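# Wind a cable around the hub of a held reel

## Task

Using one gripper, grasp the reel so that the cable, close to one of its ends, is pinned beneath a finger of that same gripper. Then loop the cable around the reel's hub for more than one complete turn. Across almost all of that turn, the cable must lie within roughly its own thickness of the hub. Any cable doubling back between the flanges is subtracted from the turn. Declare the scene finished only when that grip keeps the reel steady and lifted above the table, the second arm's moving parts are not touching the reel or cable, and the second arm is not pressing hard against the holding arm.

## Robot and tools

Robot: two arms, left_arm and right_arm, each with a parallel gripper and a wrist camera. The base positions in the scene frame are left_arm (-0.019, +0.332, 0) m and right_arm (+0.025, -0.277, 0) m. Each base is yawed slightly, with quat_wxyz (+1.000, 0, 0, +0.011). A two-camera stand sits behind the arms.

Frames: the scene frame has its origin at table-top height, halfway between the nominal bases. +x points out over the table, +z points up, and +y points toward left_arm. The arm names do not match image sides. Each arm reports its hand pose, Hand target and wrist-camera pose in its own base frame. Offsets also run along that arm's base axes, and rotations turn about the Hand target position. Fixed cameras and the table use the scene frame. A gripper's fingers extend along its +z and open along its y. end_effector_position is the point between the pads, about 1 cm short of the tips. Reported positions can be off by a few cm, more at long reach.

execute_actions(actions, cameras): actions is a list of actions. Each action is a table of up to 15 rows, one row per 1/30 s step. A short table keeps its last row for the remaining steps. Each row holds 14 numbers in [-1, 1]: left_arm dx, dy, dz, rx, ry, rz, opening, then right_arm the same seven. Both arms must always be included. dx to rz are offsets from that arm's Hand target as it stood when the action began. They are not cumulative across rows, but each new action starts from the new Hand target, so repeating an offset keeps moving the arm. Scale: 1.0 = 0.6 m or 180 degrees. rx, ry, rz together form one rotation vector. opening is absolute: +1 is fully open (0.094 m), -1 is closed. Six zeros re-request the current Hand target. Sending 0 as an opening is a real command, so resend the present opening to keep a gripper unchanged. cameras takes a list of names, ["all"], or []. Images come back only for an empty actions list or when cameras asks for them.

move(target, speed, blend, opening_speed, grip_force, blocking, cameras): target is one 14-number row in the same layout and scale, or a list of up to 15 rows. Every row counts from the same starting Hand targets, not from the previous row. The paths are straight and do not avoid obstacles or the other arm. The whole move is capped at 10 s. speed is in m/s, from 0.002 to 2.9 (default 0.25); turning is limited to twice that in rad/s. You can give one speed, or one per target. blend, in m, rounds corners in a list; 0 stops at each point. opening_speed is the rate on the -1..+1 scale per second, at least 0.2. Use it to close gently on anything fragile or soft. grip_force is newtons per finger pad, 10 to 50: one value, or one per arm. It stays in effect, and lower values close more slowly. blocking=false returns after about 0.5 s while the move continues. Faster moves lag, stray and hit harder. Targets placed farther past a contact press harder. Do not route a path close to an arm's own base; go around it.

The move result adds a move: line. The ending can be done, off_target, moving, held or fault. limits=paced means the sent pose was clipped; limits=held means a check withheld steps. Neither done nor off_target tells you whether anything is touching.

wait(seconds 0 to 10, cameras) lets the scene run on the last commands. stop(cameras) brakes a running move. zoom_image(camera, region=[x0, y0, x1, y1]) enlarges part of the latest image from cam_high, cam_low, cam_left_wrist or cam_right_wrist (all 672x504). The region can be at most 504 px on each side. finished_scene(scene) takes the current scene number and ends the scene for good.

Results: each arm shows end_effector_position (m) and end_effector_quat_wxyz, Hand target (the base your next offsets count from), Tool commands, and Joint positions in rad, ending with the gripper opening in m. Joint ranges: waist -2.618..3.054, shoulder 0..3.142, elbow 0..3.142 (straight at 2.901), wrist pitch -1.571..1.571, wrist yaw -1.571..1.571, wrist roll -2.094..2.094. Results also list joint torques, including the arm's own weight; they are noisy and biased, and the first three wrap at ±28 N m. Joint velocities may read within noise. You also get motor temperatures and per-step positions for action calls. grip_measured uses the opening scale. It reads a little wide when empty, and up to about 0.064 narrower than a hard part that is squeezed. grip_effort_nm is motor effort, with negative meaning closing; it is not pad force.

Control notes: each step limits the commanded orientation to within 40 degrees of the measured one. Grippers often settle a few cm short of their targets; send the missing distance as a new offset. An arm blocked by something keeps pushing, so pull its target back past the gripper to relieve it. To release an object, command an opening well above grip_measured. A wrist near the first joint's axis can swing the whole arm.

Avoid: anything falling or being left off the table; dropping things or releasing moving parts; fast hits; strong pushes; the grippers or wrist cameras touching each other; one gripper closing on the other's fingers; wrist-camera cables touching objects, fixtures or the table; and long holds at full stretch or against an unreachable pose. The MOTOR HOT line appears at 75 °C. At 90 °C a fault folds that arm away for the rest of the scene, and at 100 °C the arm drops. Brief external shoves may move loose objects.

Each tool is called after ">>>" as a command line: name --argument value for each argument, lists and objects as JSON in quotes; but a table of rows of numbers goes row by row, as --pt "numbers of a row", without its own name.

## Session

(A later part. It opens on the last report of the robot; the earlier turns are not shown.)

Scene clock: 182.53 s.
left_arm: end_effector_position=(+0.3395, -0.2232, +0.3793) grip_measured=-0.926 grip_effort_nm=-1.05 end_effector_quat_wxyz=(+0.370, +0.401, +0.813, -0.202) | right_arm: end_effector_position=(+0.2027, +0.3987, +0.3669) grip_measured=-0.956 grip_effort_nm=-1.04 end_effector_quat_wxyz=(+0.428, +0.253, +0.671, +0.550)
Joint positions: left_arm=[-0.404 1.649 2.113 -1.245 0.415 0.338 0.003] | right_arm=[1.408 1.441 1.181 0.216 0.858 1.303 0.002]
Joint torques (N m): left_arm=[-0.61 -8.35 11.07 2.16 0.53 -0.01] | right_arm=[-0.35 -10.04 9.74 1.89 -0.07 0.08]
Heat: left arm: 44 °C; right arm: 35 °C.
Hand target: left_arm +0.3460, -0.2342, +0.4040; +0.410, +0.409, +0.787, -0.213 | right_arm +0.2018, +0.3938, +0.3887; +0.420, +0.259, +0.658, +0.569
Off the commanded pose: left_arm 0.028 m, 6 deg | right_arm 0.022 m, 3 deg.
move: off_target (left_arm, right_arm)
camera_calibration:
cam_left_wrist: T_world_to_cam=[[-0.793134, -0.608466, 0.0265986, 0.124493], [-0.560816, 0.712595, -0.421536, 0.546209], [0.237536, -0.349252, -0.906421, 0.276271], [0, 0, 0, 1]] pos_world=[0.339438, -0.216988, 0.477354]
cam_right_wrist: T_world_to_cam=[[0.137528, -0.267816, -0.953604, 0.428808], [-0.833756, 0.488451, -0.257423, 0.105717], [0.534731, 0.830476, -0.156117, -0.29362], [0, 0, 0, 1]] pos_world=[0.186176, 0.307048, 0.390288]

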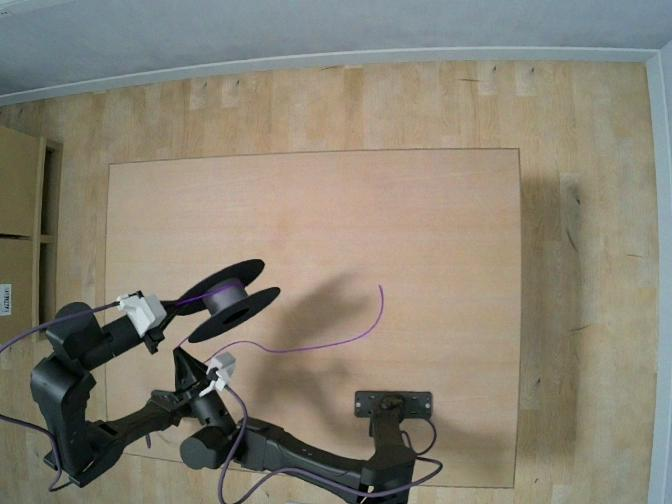

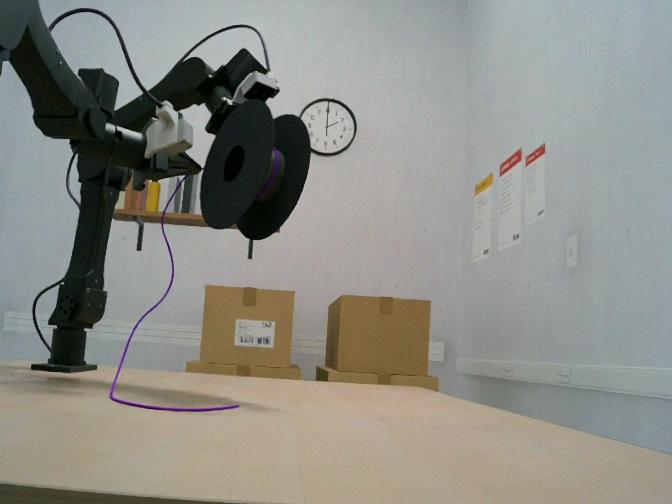

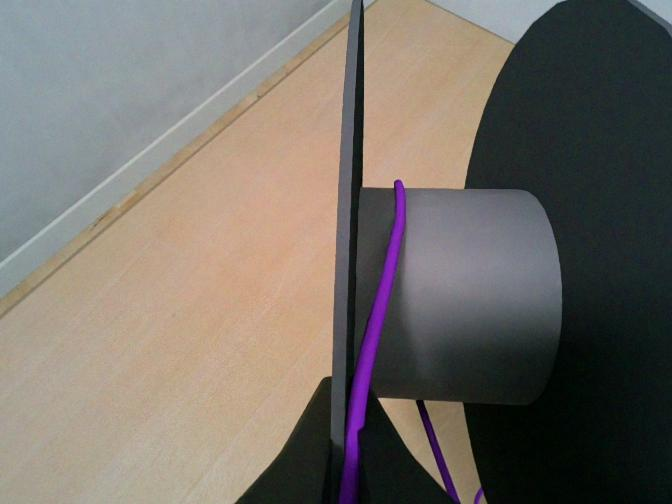

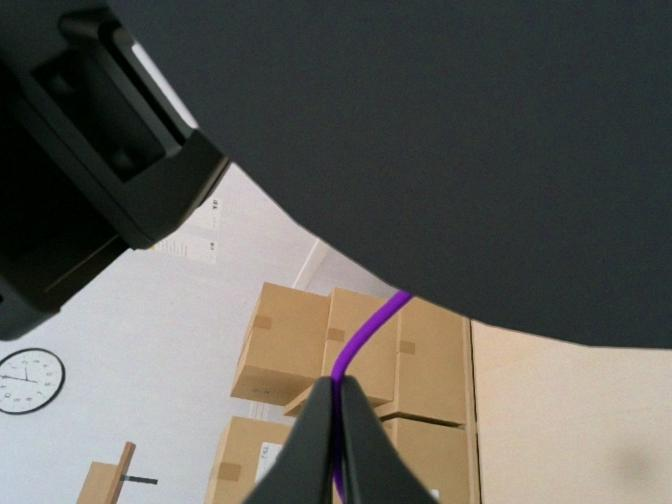

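>>> move --pt "0 0 0 0 0 0 -1 -0.012 -0.02 0.03 0.05 0.03 0 -1" --pt "0 0 0 0 0 0 -1 0.0047 -0.054 0.0813 0.0942 0.0589 0 -1" --pt "0 0 0 0 0 0 -1 0.0363 -0.1048 0.1188 0.165 0.103 0 -1" --speed 0.07 --blend '[0.015,0.02,0]' --cameras '["all"]'

>>> zoom_image --camera "cam_low" --region '[120, 20, 380, 280]'

>>> zoom_image --camera "cam_high" --region '[130, 230, 310, 410]'

Scene clock: 189.23 s.
left_arm: end_effector_position=(+0.3392, -0.2267, +0.3851) grip_measured=-0.926 grip_effort_nm=-1.06 end_effector_quat_wxyz=(+0.378, +0.405, +0.806, -0.208) | right_arm: end_effector_position=(+0.2248, +0.3457, +0.4259) grip_measured=-0.956 grip_effort_nm=-1.05 end_effector_quat_wxyz=(+0.239, +0.439, +0.583, +0.640)
Joint positions: left_arm=[-0.408 1.649 2.121 -1.233 0.427 0.338 0.003] | right_arm=[1.281 1.292 1.339 -0.134 0.71 1.916 0.002]
Joint torques (N m): left_arm=[-0.38 -8.05 10.59 2.06 0.38 -0.02] | right_arm=[-0.58 -9.28 10.32 2.28 0.11 0.02]
Heat: left arm: 44 °C; right arm: 35 °C.
Hand target: left_arm +0.3460, -0.2341, +0.4040; +0.409, +0.409, +0.787, -0.213 | right_arm +0.2236, +0.3309, +0.4600; +0.230, +0.445, +0.549, +0.669
Off the commanded pose: left_arm 0.021 m, 4 deg | right_arm 0.037 m, 5 deg.
move: off_target (left_arm, right_arm)
camera_calibration:
cam_left_wrist: T_world_to_cam=[[-0.800915, -0.598311, 0.023655, 0.128057], [-0.54523, 0.71239, -0.441842, 0.553542], [0.247507, -0.366775, -0.896781, 0.269279], [0, 0, 0, 1]] pos_world=[0.337722, -0.218955, 0.483033]
cam_right_wrist: T_world_to_cam=[[-0.200177, 0.205376, -0.957993, 0.382124], [-0.825367, 0.491506, 0.277834, -0.0656689], [0.52792, 0.846311, 0.071122, -0.352897], [0, 0, 0, 1]] pos_world=[0.208593, 0.252458, 0.409416]

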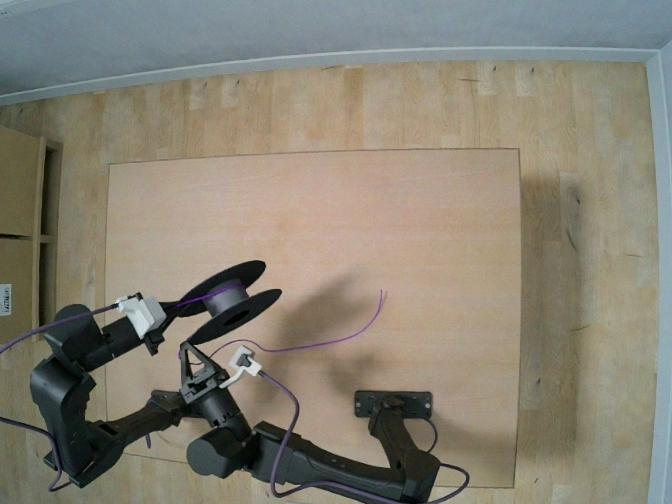

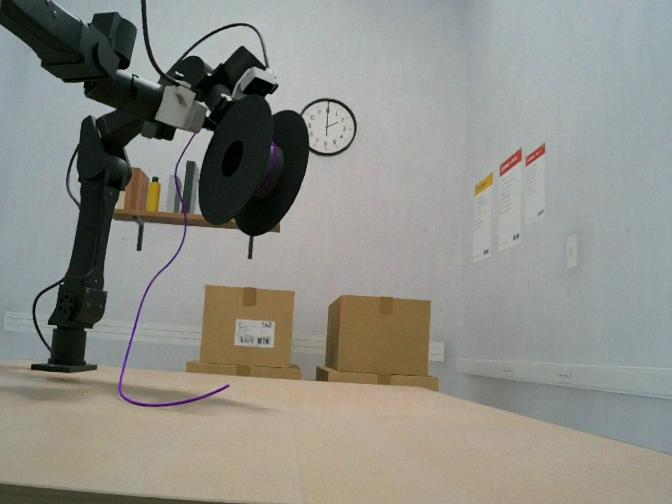

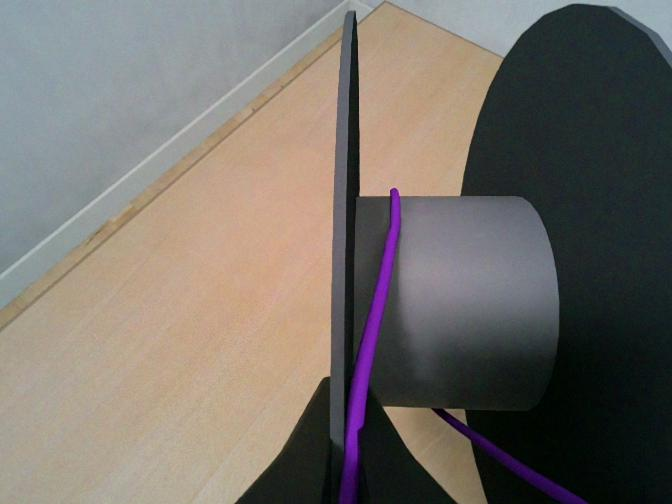

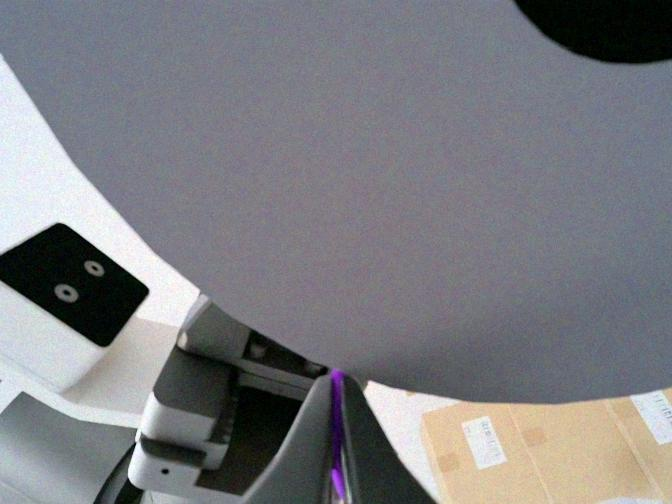

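Scaled by 1.938 from the camera's 672x504 image, which has a finer 960x720 frame.

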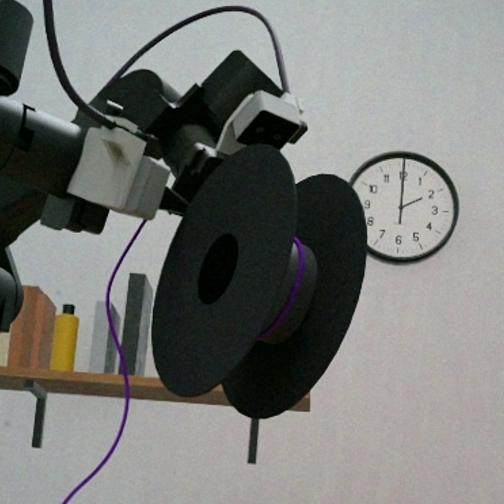

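Scaled by 2.800 from the camera's 672x504 image, which has a finer 960x720 frame.

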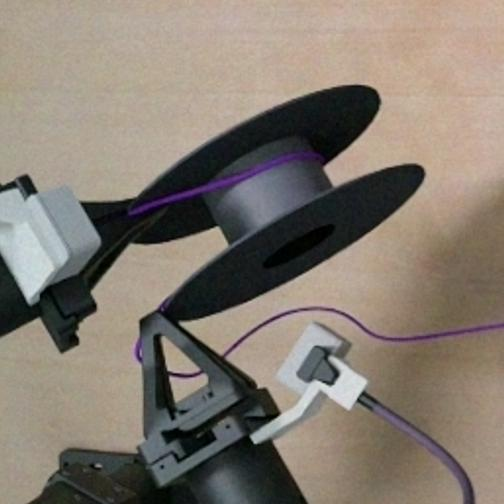

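>>> move --pt "0 0 0 0 0 0 -1 0.002 0.0247 -0.05 0 0 0 -1" --pt "0 0 0 0 0 0 -1 0.002 0.0247 -0.05 0 0 0 -0.86" --pt "0 0 0 0 0 0 -1 0.0132 -0.0117 0.0375 0 0 0 -0.86" --pt "0 0 0 0 0 0 -1 0.0573 -0.0823 0.0875 0 0 0 -0.86" --speed 0.07 --opening_speed 0.5 --blend '[0,0,0.02,0]' --cameras '["all"]'

>>> zoom_image --camera "cam_low" --region '[120, 20, 380, 280]'

>>> zoom_image --camera "cam_high" --region '[130, 230, 310, 410]'

Scene clock: 195.33 s.
left_arm: end_effector_position=(+0.3402, -0.2258, +0.3848) grip_measured=-0.926 grip_effort_nm=-1.05 end_effector_quat_wxyz=(+0.379, +0.404, +0.807, -0.205) | right_arm: end_effector_position=(+0.2601, +0.2903, +0.5032) grip_measured=-0.862 grip_effort_nm=0.10 end_effector_quat_wxyz=(+0.229, +0.444, +0.555, +0.665)
Joint positions: left_arm=[-0.408 1.649 2.121 -1.232 0.42 0.338 0.003] | right_arm=[1.058 1.258 1.587 -0.34 0.493 1.92 0.006]
Joint torques (N m): left_arm=[-0.39 -8.14 10.56 2.04 0.48 -0.02] | right_arm=[-0.62 -5.96 8.39 1.95 0.03 0.03]
Heat: left arm: 44 °C; right arm: 35 °C.
Hand target: left_arm +0.3460, -0.2342, +0.4040; +0.409, +0.409, +0.787, -0.213 | right_arm +0.2580, +0.2815, +0.5125; +0.230, +0.445, +0.549, +0.669
Off the commanded pose: left_arm 0.022 m, 4 deg | right_arm 0.013 m, 1 deg.
move: off_target (left_arm, right_arm)
camera_calibration:
cam_left_wrist: T_world_to_cam=[[-0.797793, -0.602633, 0.0189753, 0.129091], [-0.54784, 0.711394, -0.440215, 0.553264], [0.251789, -0.361596, -0.897692, 0.269165], [0, 0, 0, 1]] pos_world=[0.338315, -0.218465, 0.482733]
cam_right_wrist: T_world_to_cam=[[-0.18207, 0.279525, -0.942717, 0.440646], [-0.827769, 0.473888, 0.300382, -0.0363527], [0.530707, 0.835043, 0.145101, -0.364919], [0, 0, 0, 1]] pos_world=[0.243802, 0.198778, 0.479275]

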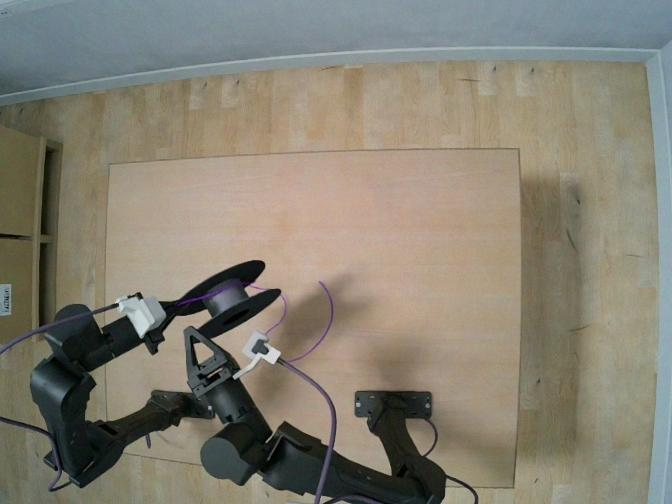

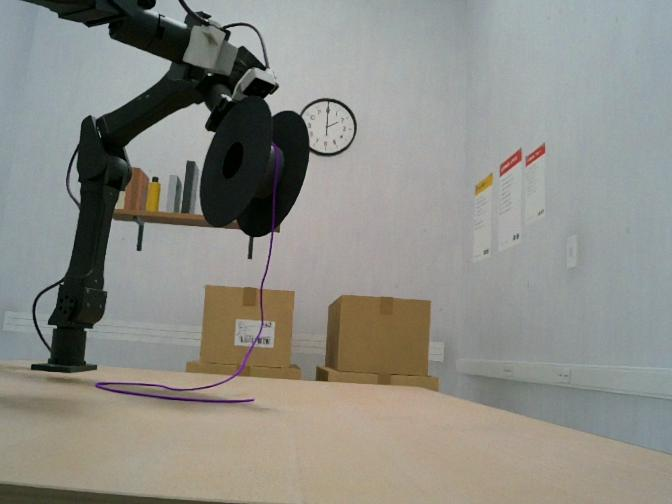

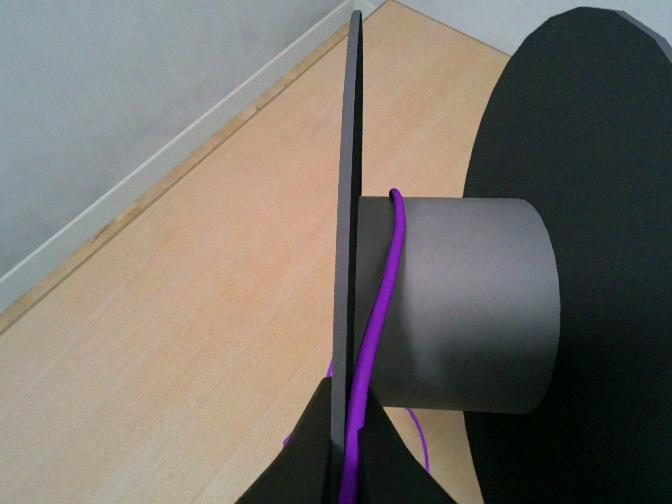

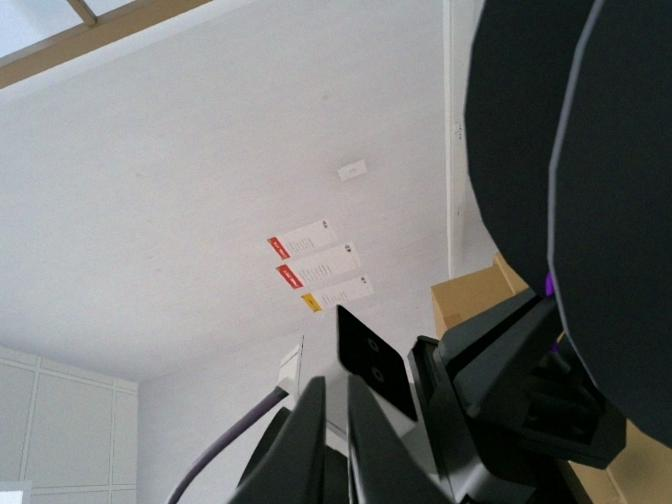

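Scaled by 1.938 from the camera's 672x504 image, which has a finer 960x720 frame.

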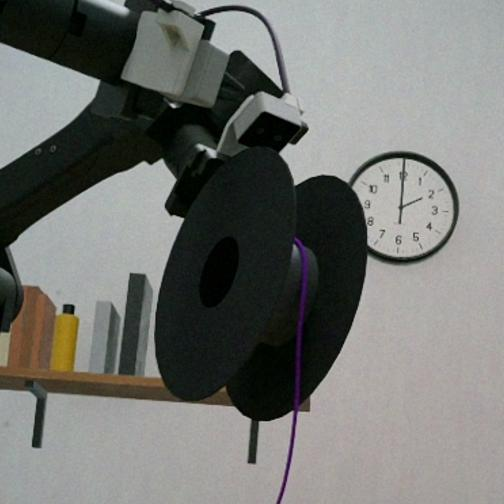

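Scaled by 2.800 from the camera's 672x504 image, which has a finer 960x720 frame.

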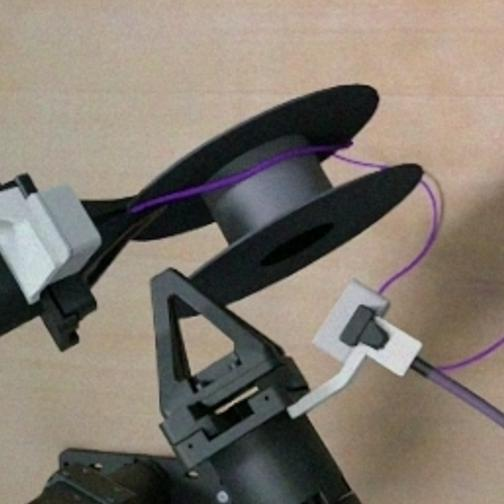

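>>> move --pt "0 0 0.1 0 0 0 -1 -0.17 -0.107 0 0 0 0 -0.5" --pt "0 0 0.1 0 0 0 -1 -0.092 -0.183 -0.5 -0.518 -0.324 0 0.2" --speed '[0.1,0.25]' --blend '[0.02,0]' --cameras '["cam_high","cam_low","cam_right_wrist"]'

Scene clock: 202.47 s.
left_arm: end_effector_position=(+0.3429, -0.2266, +0.4485) grip_measured=-0.926 grip_effort_nm=-1.05 end_effector_quat_wxyz=(+0.418, +0.397, +0.791, -0.205) | right_arm: end_effector_position=(+0.2026, +0.1732, +0.2128) grip_measured=+0.198 grip_effort_nm=0.11 end_effector_quat_wxyz=(+0.675, -0.197, +0.684, +0.195)
Joint positions: left_arm=[-0.408 1.935 2.833 -1.565 0.418 0.319 0.003] | right_arm=[0.987 0.324 0.137 0.173 0.427 0.007 0.056]
Joint torques (N m): left_arm=[-0.29 -8.81 7.86 2.14 0.5 -0.17] | right_arm=[-0.8 0.14 6.22 2.38 -0.05 -0.04]
Heat: left arm: 44 °C; right arm: 35 °C.
Hand target: left_arm +0.3460, -0.2342, +0.4640; +0.410, +0.409, +0.787, -0.213 | right_arm +0.2028, +0.1717, +0.2124; +0.679, -0.195, +0.680, +0.196
Off the commanded pose: left_arm 0.018 m, 2 deg | right_arm 0.002 m, 1 deg.
elbow stopped short (left arm): the move would have taken joint 3 (elbow) straighter than the controller allows.
joint read past its limit (left arm) — joint 4 (wrist pitch), lower limit.
move: off_target (left_arm)
camera_calibration:
cam_right_wrist: T_world_to_cam=[[0.536117, -0.844139, 0.00274233, 0.0370342], [-0.386554, -0.248388, -0.888189, 0.347458], [0.750436, 0.475113, -0.459471, -0.0479743], [0, 0, 0, 1]] pos_world=[0.150458, 0.14036, 0.286464]
Images, in order (width x height): cam_high 672x504, cam_low 672x504, cam_right_wrist 672x504.

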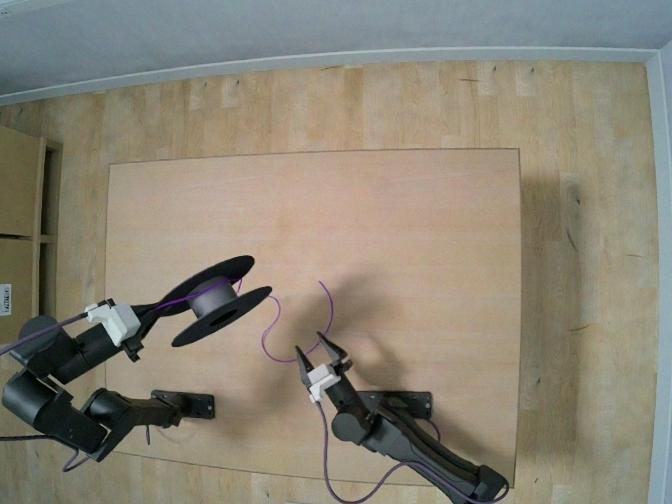

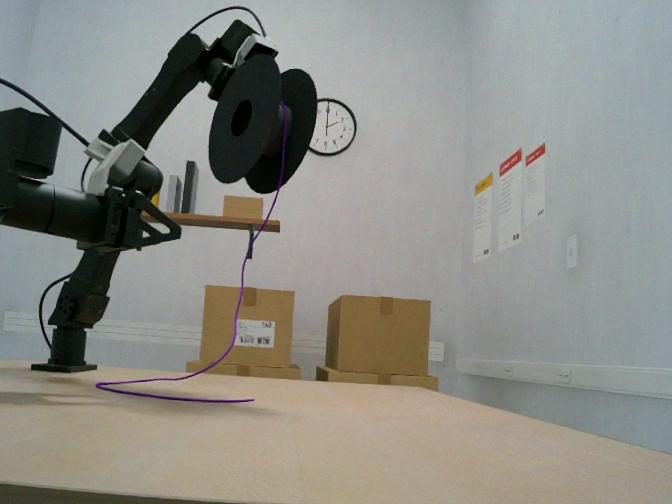

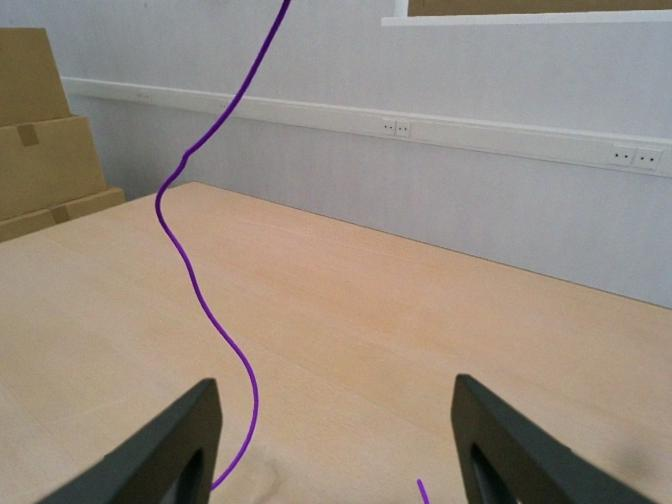

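>>> move --pt "0 0 0 0 0 0 -1 -0.043 0.132 -0.122 0 0 0 0.6" --pt "0 0 0 0 0 0 -1 0.085 0.212 -0.125 0 0 0 0.6" --speed '[0.2,0.1]' --cameras '["cam_high","cam_low","cam_right_wrist"]'

Scene clock: 207.23 s.
left_arm: end_effector_position=(+0.3429, -0.2266, +0.4485) grip_measured=-0.926 grip_effort_nm=-1.06 end_effector_quat_wxyz=(+0.418, +0.397, +0.791, -0.205) | right_arm: end_effector_position=(+0.2510, +0.2964, +0.1352) grip_measured=+0.598 grip_effort_nm=0.11 end_effector_quat_wxyz=(+0.675, -0.197, +0.684, +0.192)
Joint positions: left_arm=[-0.408 1.935 2.833 -1.565 0.418 0.319 0.003] | right_arm=[1.112 1.766 0.286 1.464 0.554 0.005 0.075]
Joint torques (N m): left_arm=[-0.31 -8.84 7.87 2.14 0.5 -0.16] | right_arm=[-0.7 -5.38 4.62 2.38 -0.09 -0.03]
Heat: left arm: 45 °C; right arm: 34 °C.
Hand target: left_arm +0.3460, -0.2342, +0.4640; +0.410, +0.409, +0.787, -0.213 | right_arm +0.2539, +0.2989, +0.1375; +0.679, -0.195, +0.680, +0.196
Off the commanded pose: left_arm 0.018 m, 2 deg | right_arm 0.004 m, 1 deg.
elbow stopped short (left arm): the move would have taken joint 3 (elbow) straighter than the controller allows.
joint read past its limit (left arm) — joint 4 (wrist pitch), lower limit.
move: off_target (left_arm)
camera_calibration:
cam_right_wrist: T_world_to_cam=[[0.533884, -0.845527, 0.00727187, 0.115603], [-0.386143, -0.251452, -0.887505, 0.328539], [0.752238, 0.471016, -0.460741, -0.17749], [0, 0, 0, 1]] pos_world=[0.198659, 0.263958, 0.208963]
Images, in order (width x height): cam_high 672x504, cam_low 672x504, cam_right_wrist 672x504.

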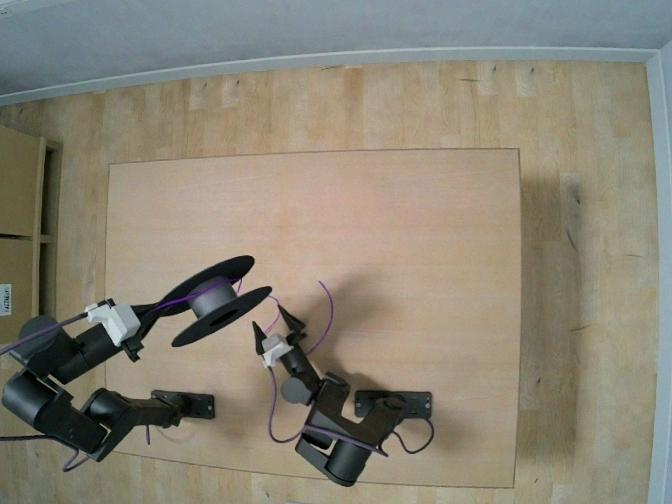

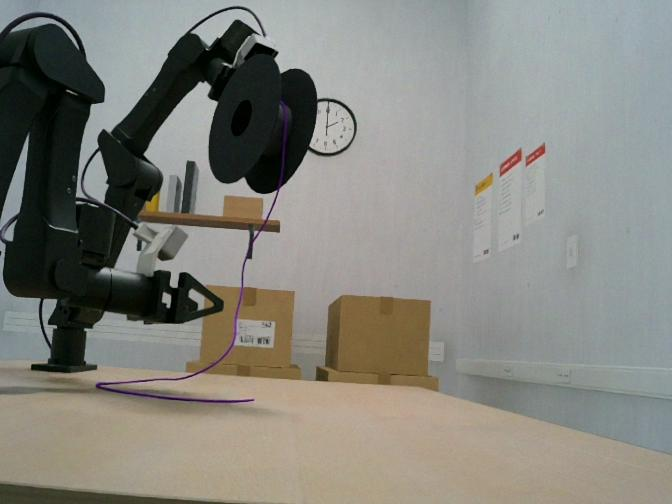

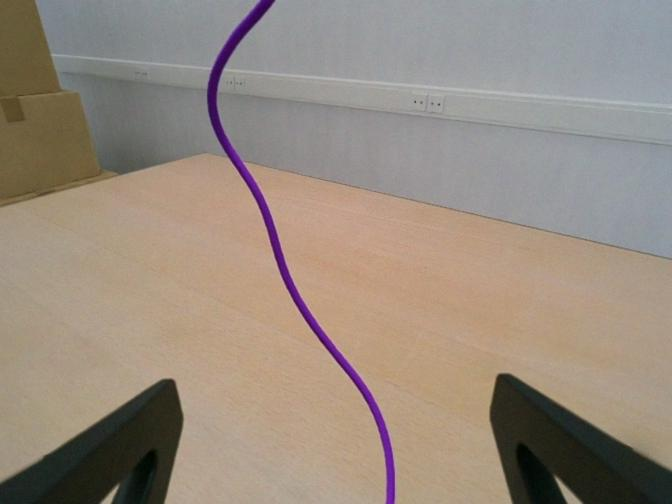

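>>> move --target '[0,0,0,0,0,0,-1,0.092,0.0733,-0.042,0,0,0,0.6]' --speed 0.08 --cameras '["cam_high","cam_low","cam_right_wrist"]'

>>> zoom_image --camera "cam_low" --region '[120, 220, 300, 420]'

Scene clock: 209.33 s.
left_arm: end_effector_position=(+0.3429, -0.2266, +0.4485) grip_measured=-0.926 grip_effort_nm=-1.05 end_effector_quat_wxyz=(+0.418, +0.397, +0.791, -0.205) | right_arm: end_effector_position=(+0.3056, +0.3410, +0.1104) grip_measured=+0.598 grip_effort_nm=0.11 end_effector_quat_wxyz=(+0.673, -0.198, +0.686, +0.191)
Joint positions: left_arm=[-0.408 1.935 2.833 -1.565 0.418 0.319 0.003] | right_arm=[1.011 2.035 0.549 1.464 0.453 0.005 0.075]
Joint torques (N m): left_arm=[-0.27 -8.83 7.84 2.13 0.5 -0.17] | right_arm=[-0.69 -7.66 4.77 2.54 -0.09 -0.02]
Heat: left arm: 45 °C; right arm: 34 °C.
Hand target: left_arm +0.3460, -0.2342, +0.4640; +0.410, +0.409, +0.787, -0.213 | right_arm +0.3091, +0.3429, +0.1123; +0.679, -0.195, +0.680, +0.196
Off the commanded pose: left_arm 0.018 m, 2 deg | right_arm 0.004 m, 1 deg.
elbow stopped short (left arm): the move would have taken joint 3 (elbow) straighter than the controller allows.
joint read past its limit (left arm) — joint 4 (wrist pitch), lower limit.
move: off_target (left_arm)
camera_calibration:
cam_right_wrist: T_world_to_cam=[[0.5339, -0.845508, 0.00823929, 0.124247], [-0.390207, -0.255019, -0.884705, 0.340894], [0.750126, 0.469129, -0.466078, -0.249127], [0, 0, 0, 1]] pos_world=[0.253561, 0.308859, 0.184455]
Images, in order (width x height): cam_high 672x504, cam_low 672x504, cam_right_wrist 672x504.

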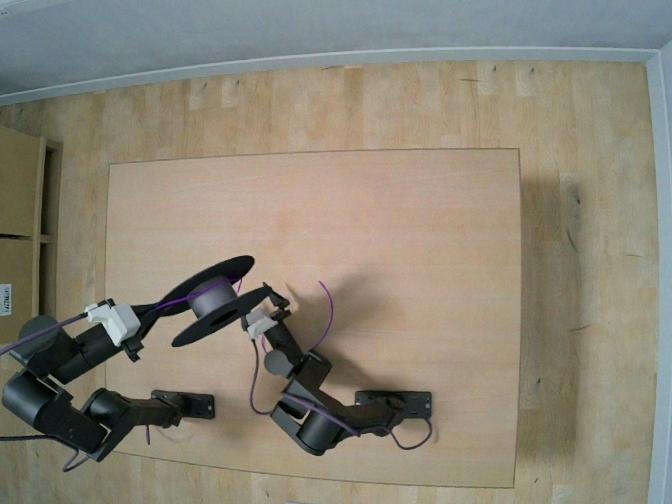

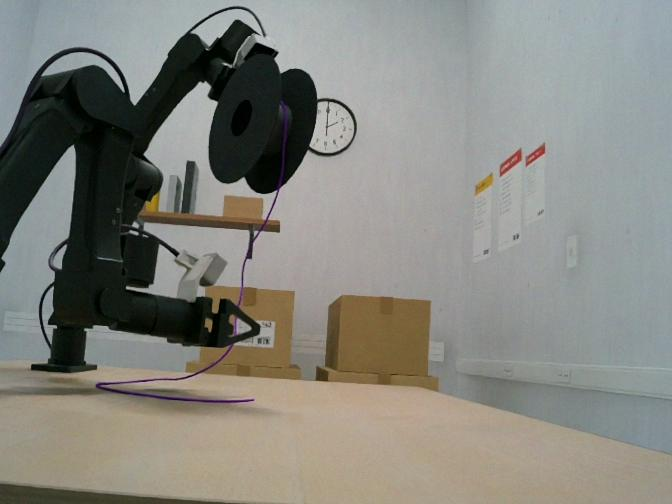

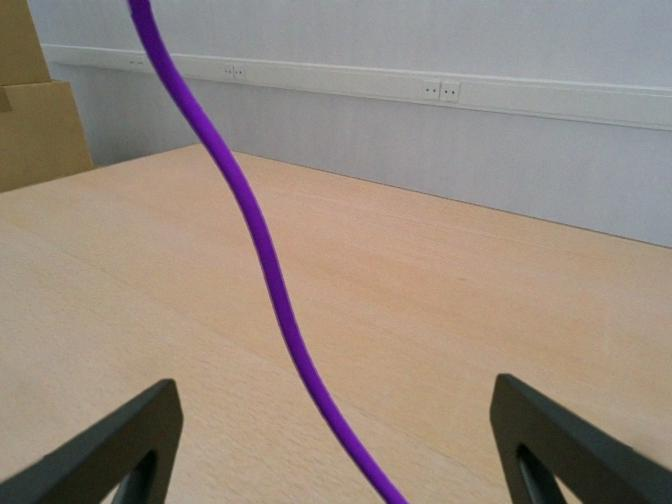

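Scaled by 2.520 from the camera's 672x504 image, which has a finer 960x720 frame.

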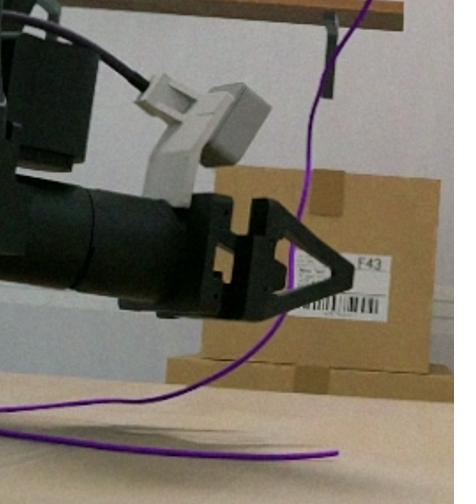

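>>> move --pt "0 0 0 0 0 0 -1 -0.031 -0.0194 0.0 0 0 0 0.4" --pt "0 0 0 0 0 0 -1 -0.031 -0.0194 0.0 0 0 0 -1" --speed 0.08 --opening_speed 1.0 --cameras '["cam_low","cam_right_wrist"]'

>>> zoom_image --camera "cam_low" --region '[120, 220, 300, 420]'

Scene clock: 212.20 s.
left_arm: end_effector_position=(+0.3429, -0.2266, +0.4485) grip_measured=-0.926 grip_effort_nm=-1.05 end_effector_quat_wxyz=(+0.418, +0.397, +0.791, -0.205) | right_arm: end_effector_position=(+0.2935, +0.3304, +0.0947) grip_measured=-0.947 grip_effort_nm=-1.04 end_effector_quat_wxyz=(+0.661, -0.209, +0.699, +0.178)
Joint positions: left_arm=[-0.408 1.935 2.833 -1.565 0.418 0.319 0.003] | right_arm=[1.03 2.035 0.489 1.474 0.476 0.005 0.002]
Joint torques (N m): left_arm=[-0.27 -8.84 7.88 2.15 0.51 -0.17] | right_arm=[0.66 -10 2.56 2.98 0.06 0]
Heat: left arm: 45 °C; right arm: 34 °C.
Hand target: left_arm +0.3460, -0.2342, +0.4640; +0.410, +0.409, +0.787, -0.213 | right_arm +0.2904, +0.3312, +0.1123; +0.679, -0.195, +0.680, +0.196
Off the commanded pose: left_arm 0.018 m, 2 deg | right_arm 0.018 m, 4 deg.
elbow stopped short (left arm): the move would have taken joint 3 (elbow) straighter than the controller allows.
joint read past its limit (left arm) — joint 4 (wrist pitch), lower limit.
move: off_target (left_arm, right_arm); target 2's new opening was sent with right_arm's hand 0.018 m and 4 deg from that target
camera_calibration:
cam_right_wrist: T_world_to_cam=[[0.531188, -0.846686, 0.0310017, 0.120938], [-0.412901, -0.290648, -0.863155, 0.335943], [0.739832, 0.445697, -0.503987, -0.228026], [0, 0, 0, 1]] pos_world=[0.243171, 0.301669, 0.171299]
Images, in order (width x height): cam_low 672x504, cam_right_wrist 672x504.

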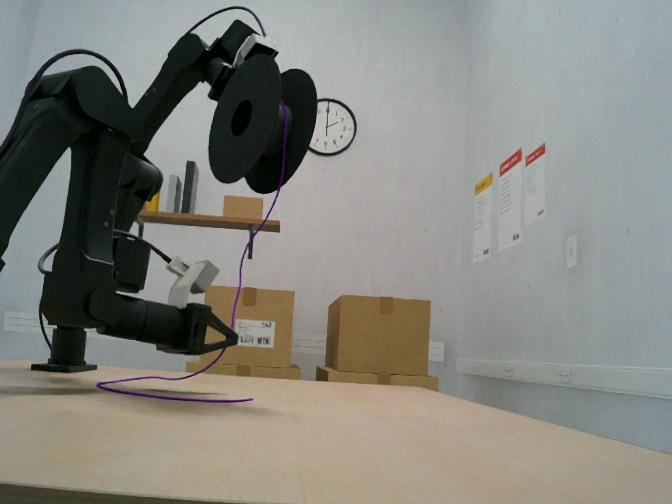

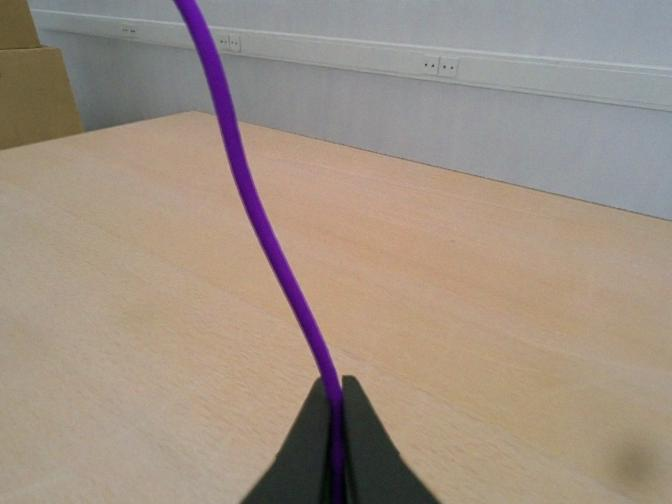

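Scaled by 2.520 from the camera's 672x504 image, which has a finer 960x720 frame.

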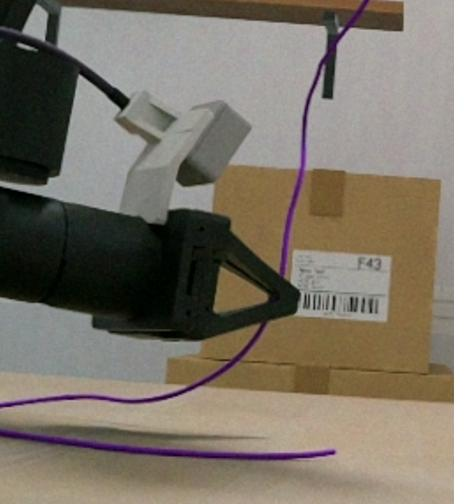

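>>> move --pt "0 0 0.1 0 0 0 -1 -0.106 0.101 0.037 0.047 0.0294 0 -1" --pt "0 0 0.1 0 0 0 -1 -0.193 0.178 0.265 0.118 0.0736 0 -1" --pt "0 0 0.1 0 0 0 -1 -0.213 0.162 0.46 0.212 0.1325 0 -1" --pt "0 0 0.1 0 0 0 -1 -0.209 0.125 0.577 0.2827 0.1767 0 -1" --speed 0.1 --blend '[0.03,0.03,0.03,0]' --cameras '["all"]'

>>> zoom_image --camera "cam_low" --region '[120, 0, 380, 260]'

>>> zoom_image --camera "cam_high" --region '[130, 230, 310, 410]'

Scene clock: 220.50 s.
left_arm: end_effector_position=(+0.3598, -0.2339, +0.4753) grip_measured=-0.926 grip_effort_nm=-1.05 end_effector_quat_wxyz=(+0.469, +0.363, +0.774, -0.223) | right_arm: end_effector_position=(+0.1659, +0.4154, +0.4425) grip_measured=-0.947 grip_effort_nm=-1.04 end_effector_quat_wxyz=(+0.495, +0.162, +0.694, +0.498)
Joint positions: left_arm=[-0.408 1.935 2.833 -1.427 0.418 0.228 0.003] | right_arm=[1.527 1.517 1.536 -0.044 0.968 1.038 0.002]
Joint torques (N m): left_arm=[-0.05 -14.75 7.98 2.56 0.51 -0.18] | right_arm=[0.05 -10.24 9.1 1.71 0.06 0.1]
Motor temperatures (°C): left_arm=[22 25 42 47 22 21 28] | right_arm=[25 25 34 32 22 23 23]
Heat: left arm: 47 °C; right arm: 34 °C.
Hand target: left_arm +0.3460, -0.2342, +0.5240; +0.410, +0.409, +0.787, -0.213 | right_arm +0.1651, +0.4062, +0.4585; +0.491, +0.171, +0.686, +0.510
Off the commanded pose: left_arm 0.051 m, 9 deg | right_arm 0.018 m, 2 deg.
elbow stopped short (left arm): the move would have taken joint 3 (elbow) straighter than the controller allows.
move: off_target (left_arm, right_arm)
camera_calibration:
cam_left_wrist: T_world_to_cam=[[-0.760144, -0.649751, 0.00224556, 0.121562], [-0.515744, 0.60126, -0.610324, 0.653178], [0.395208, -0.465092, -0.792149, 0.216554], [0, 0, 0, 1]] pos_world=[0.343693, -0.213027, 0.56992]
cam_right_wrist: T_world_to_cam=[[0.274503, -0.451491, -0.849002, 0.517739], [-0.787472, 0.401151, -0.467938, 0.208114], [0.551848, 0.797015, -0.24542, -0.225453], [0, 0, 0, 1]] pos_world=[0.146178, 0.329959, 0.481615]

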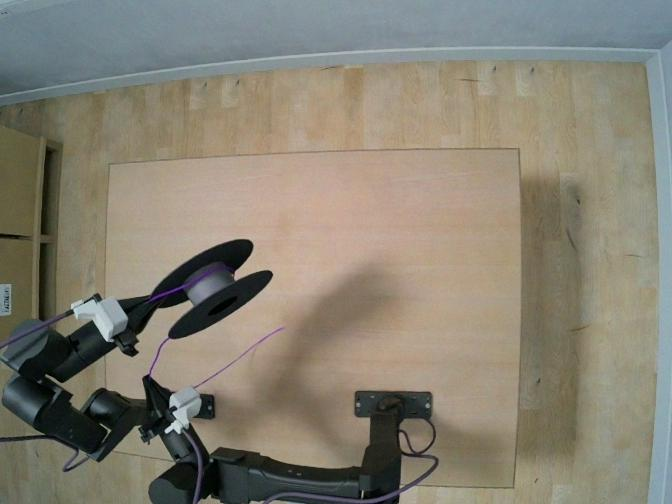

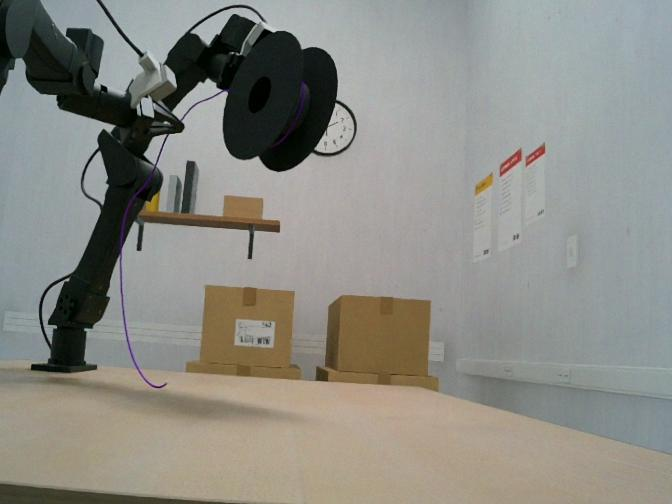

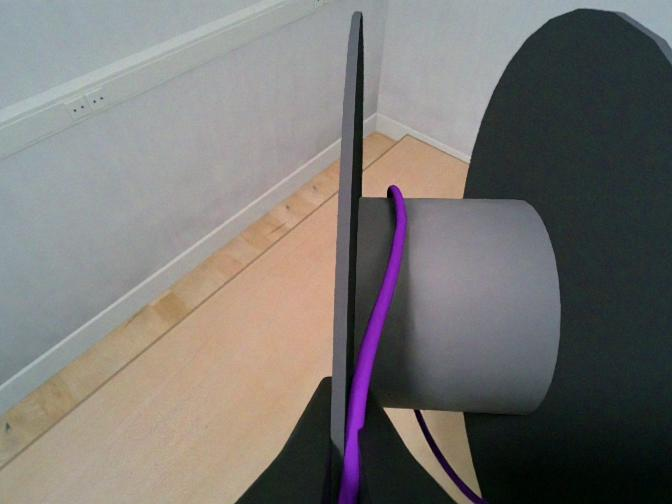

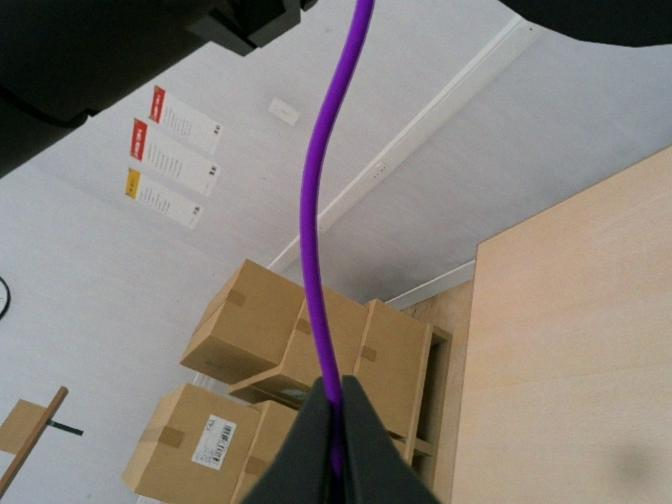

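Scaled by 1.938 from the camera's 672x504 image, which has a finer 960x720 frame.

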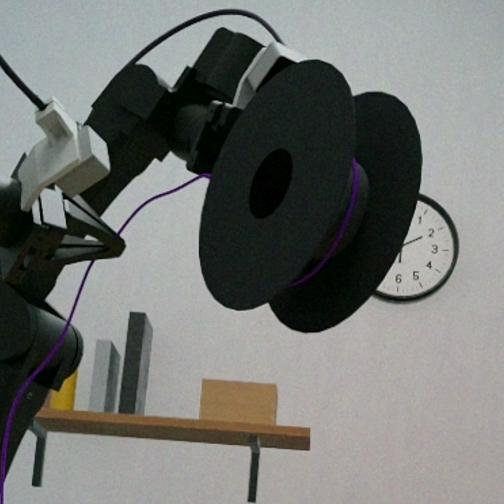

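Scaled by 2.800 from the camera's 672x504 image, which has a finer 960x720 frame.

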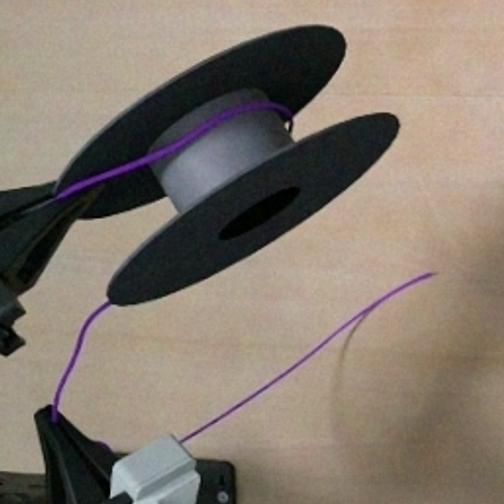

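>>> move --pt "0 0 -0.1 0 0 0 -1 0 0 0 0 0 0 -1" --pt "0 0 -0.1 0 0 0 -1 0.031 -0.06 0.133 0.0942 0.0589 0 -1" --pt "0 0 -0.1 0 0 0 -1 0.092 -0.149 0.2 0.165 0.103 0 -1" --speed 0.08 --blend '[0.01,0.03,0]' --cameras '["all"]'

>>> zoom_image --camera "cam_low" --region '[120, 0, 380, 260]'

>>> zoom_image --camera "cam_high" --region '[130, 230, 310, 410]'

Scene clock: 227.53 s.
left_arm: end_effector_position=(+0.3417, -0.2261, +0.4504) grip_measured=-0.926 grip_effort_nm=-1.05 end_effector_quat_wxyz=(+0.419, +0.390, +0.793, -0.209) | right_arm: end_effector_position=(+0.2211, +0.3287, +0.5700) grip_measured=-0.947 grip_effort_nm=-1.04 end_effector_quat_wxyz=(+0.316, +0.365, +0.609, +0.629)
Joint positions: left_arm=[-0.408 1.931 2.833 -1.564 0.418 0.301 0.003] | right_arm=[1.278 1.517 2.13 -0.624 0.712 1.652 0.002]
Joint torques (N m): left_arm=[-0.24 -8.29 7.8 2.16 0.5 0] | right_arm=[-0.72 -7.56 7.19 1.84 0.05 0.09]
Heat: left arm: 48 °C; right arm: 34 °C.
Hand target: left_arm +0.3460, -0.2342, +0.4640; +0.409, +0.409, +0.787, -0.213 | right_arm +0.2203, +0.3167, +0.5785; +0.315, +0.370, +0.602, +0.634
Off the commanded pose: left_arm 0.016 m, 3 deg | right_arm 0.015 m, 1 deg.
elbow stopped short (left arm): the move would have taken joint 3 (elbow) straighter than the controller allows.
joint read past its limit (left arm) — joint 4 (wrist pitch), lower limit.
move: off_target (left_arm, right_arm)
camera_calibration:
cam_left_wrist: T_world_to_cam=[[-0.784004, -0.620756, -0.0000272136, 0.128637], [-0.53255, 0.672624, -0.513777, 0.602326], [0.318949, -0.402789, -0.857924, 0.277509], [0, 0, 0, 1]] pos_world=[0.33311, -0.213509, 0.547547]
cam_right_wrist: T_world_to_cam=[[-0.0404734, 0.0578893, -0.997502, 0.558503], [-0.855903, 0.513097, 0.0645052, 0.0208718], [0.515549, 0.856376, 0.0287809, -0.323291], [0, 0, 0, 1]] pos_world=[0.207141, 0.233818, 0.565066]

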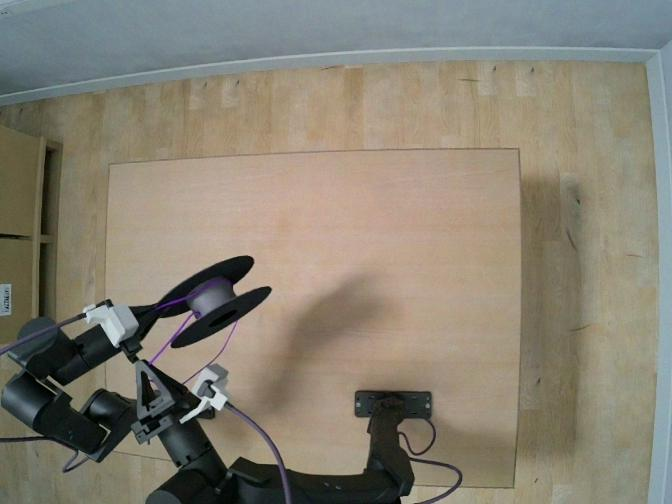

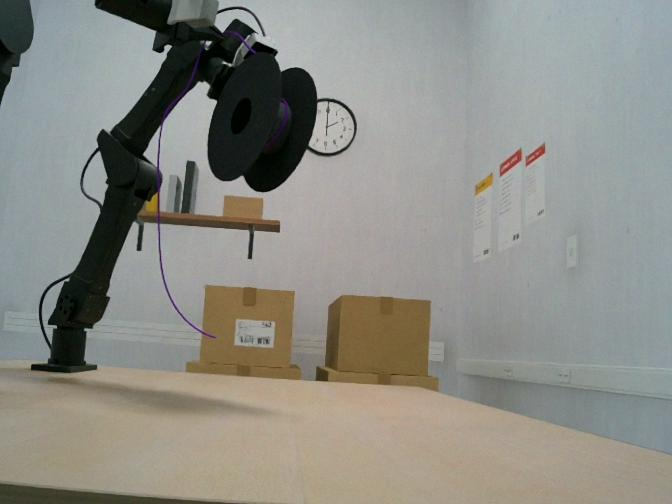

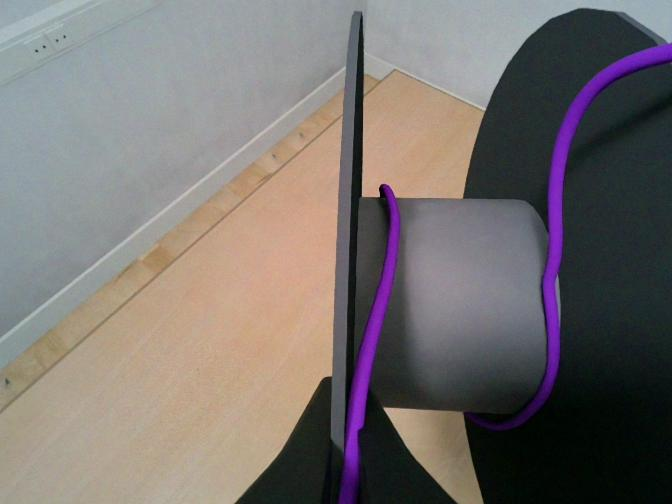

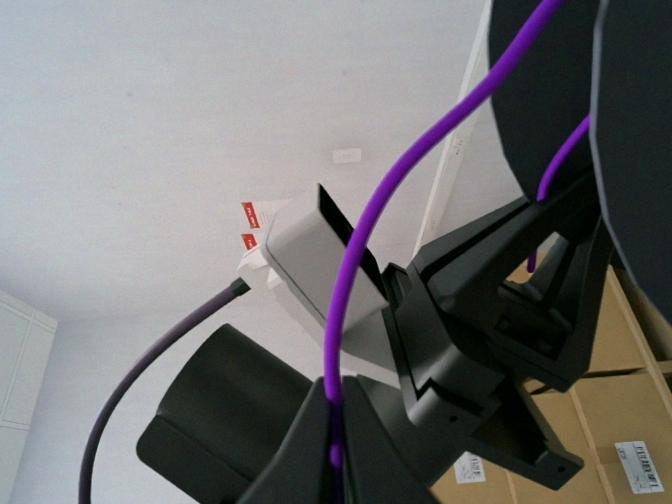

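Scaled by 1.938 from the camera's 672x504 image, which has a finer 960x720 frame.

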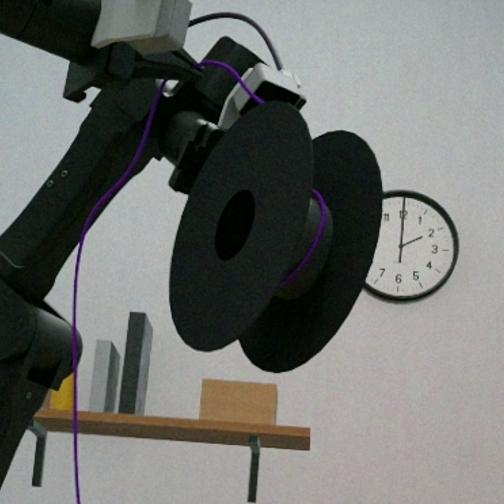

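Scaled by 2.800 from the camera's 672x504 image, which has a finer 960x720 frame.

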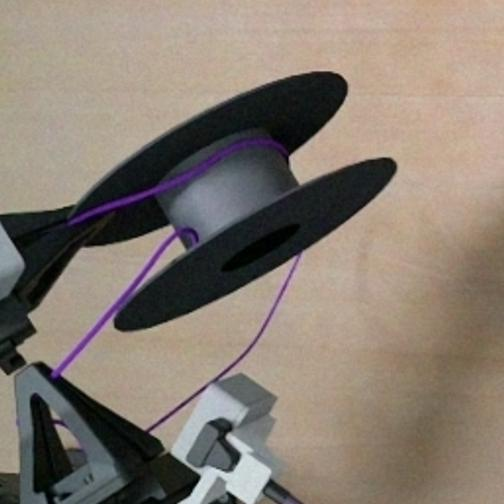

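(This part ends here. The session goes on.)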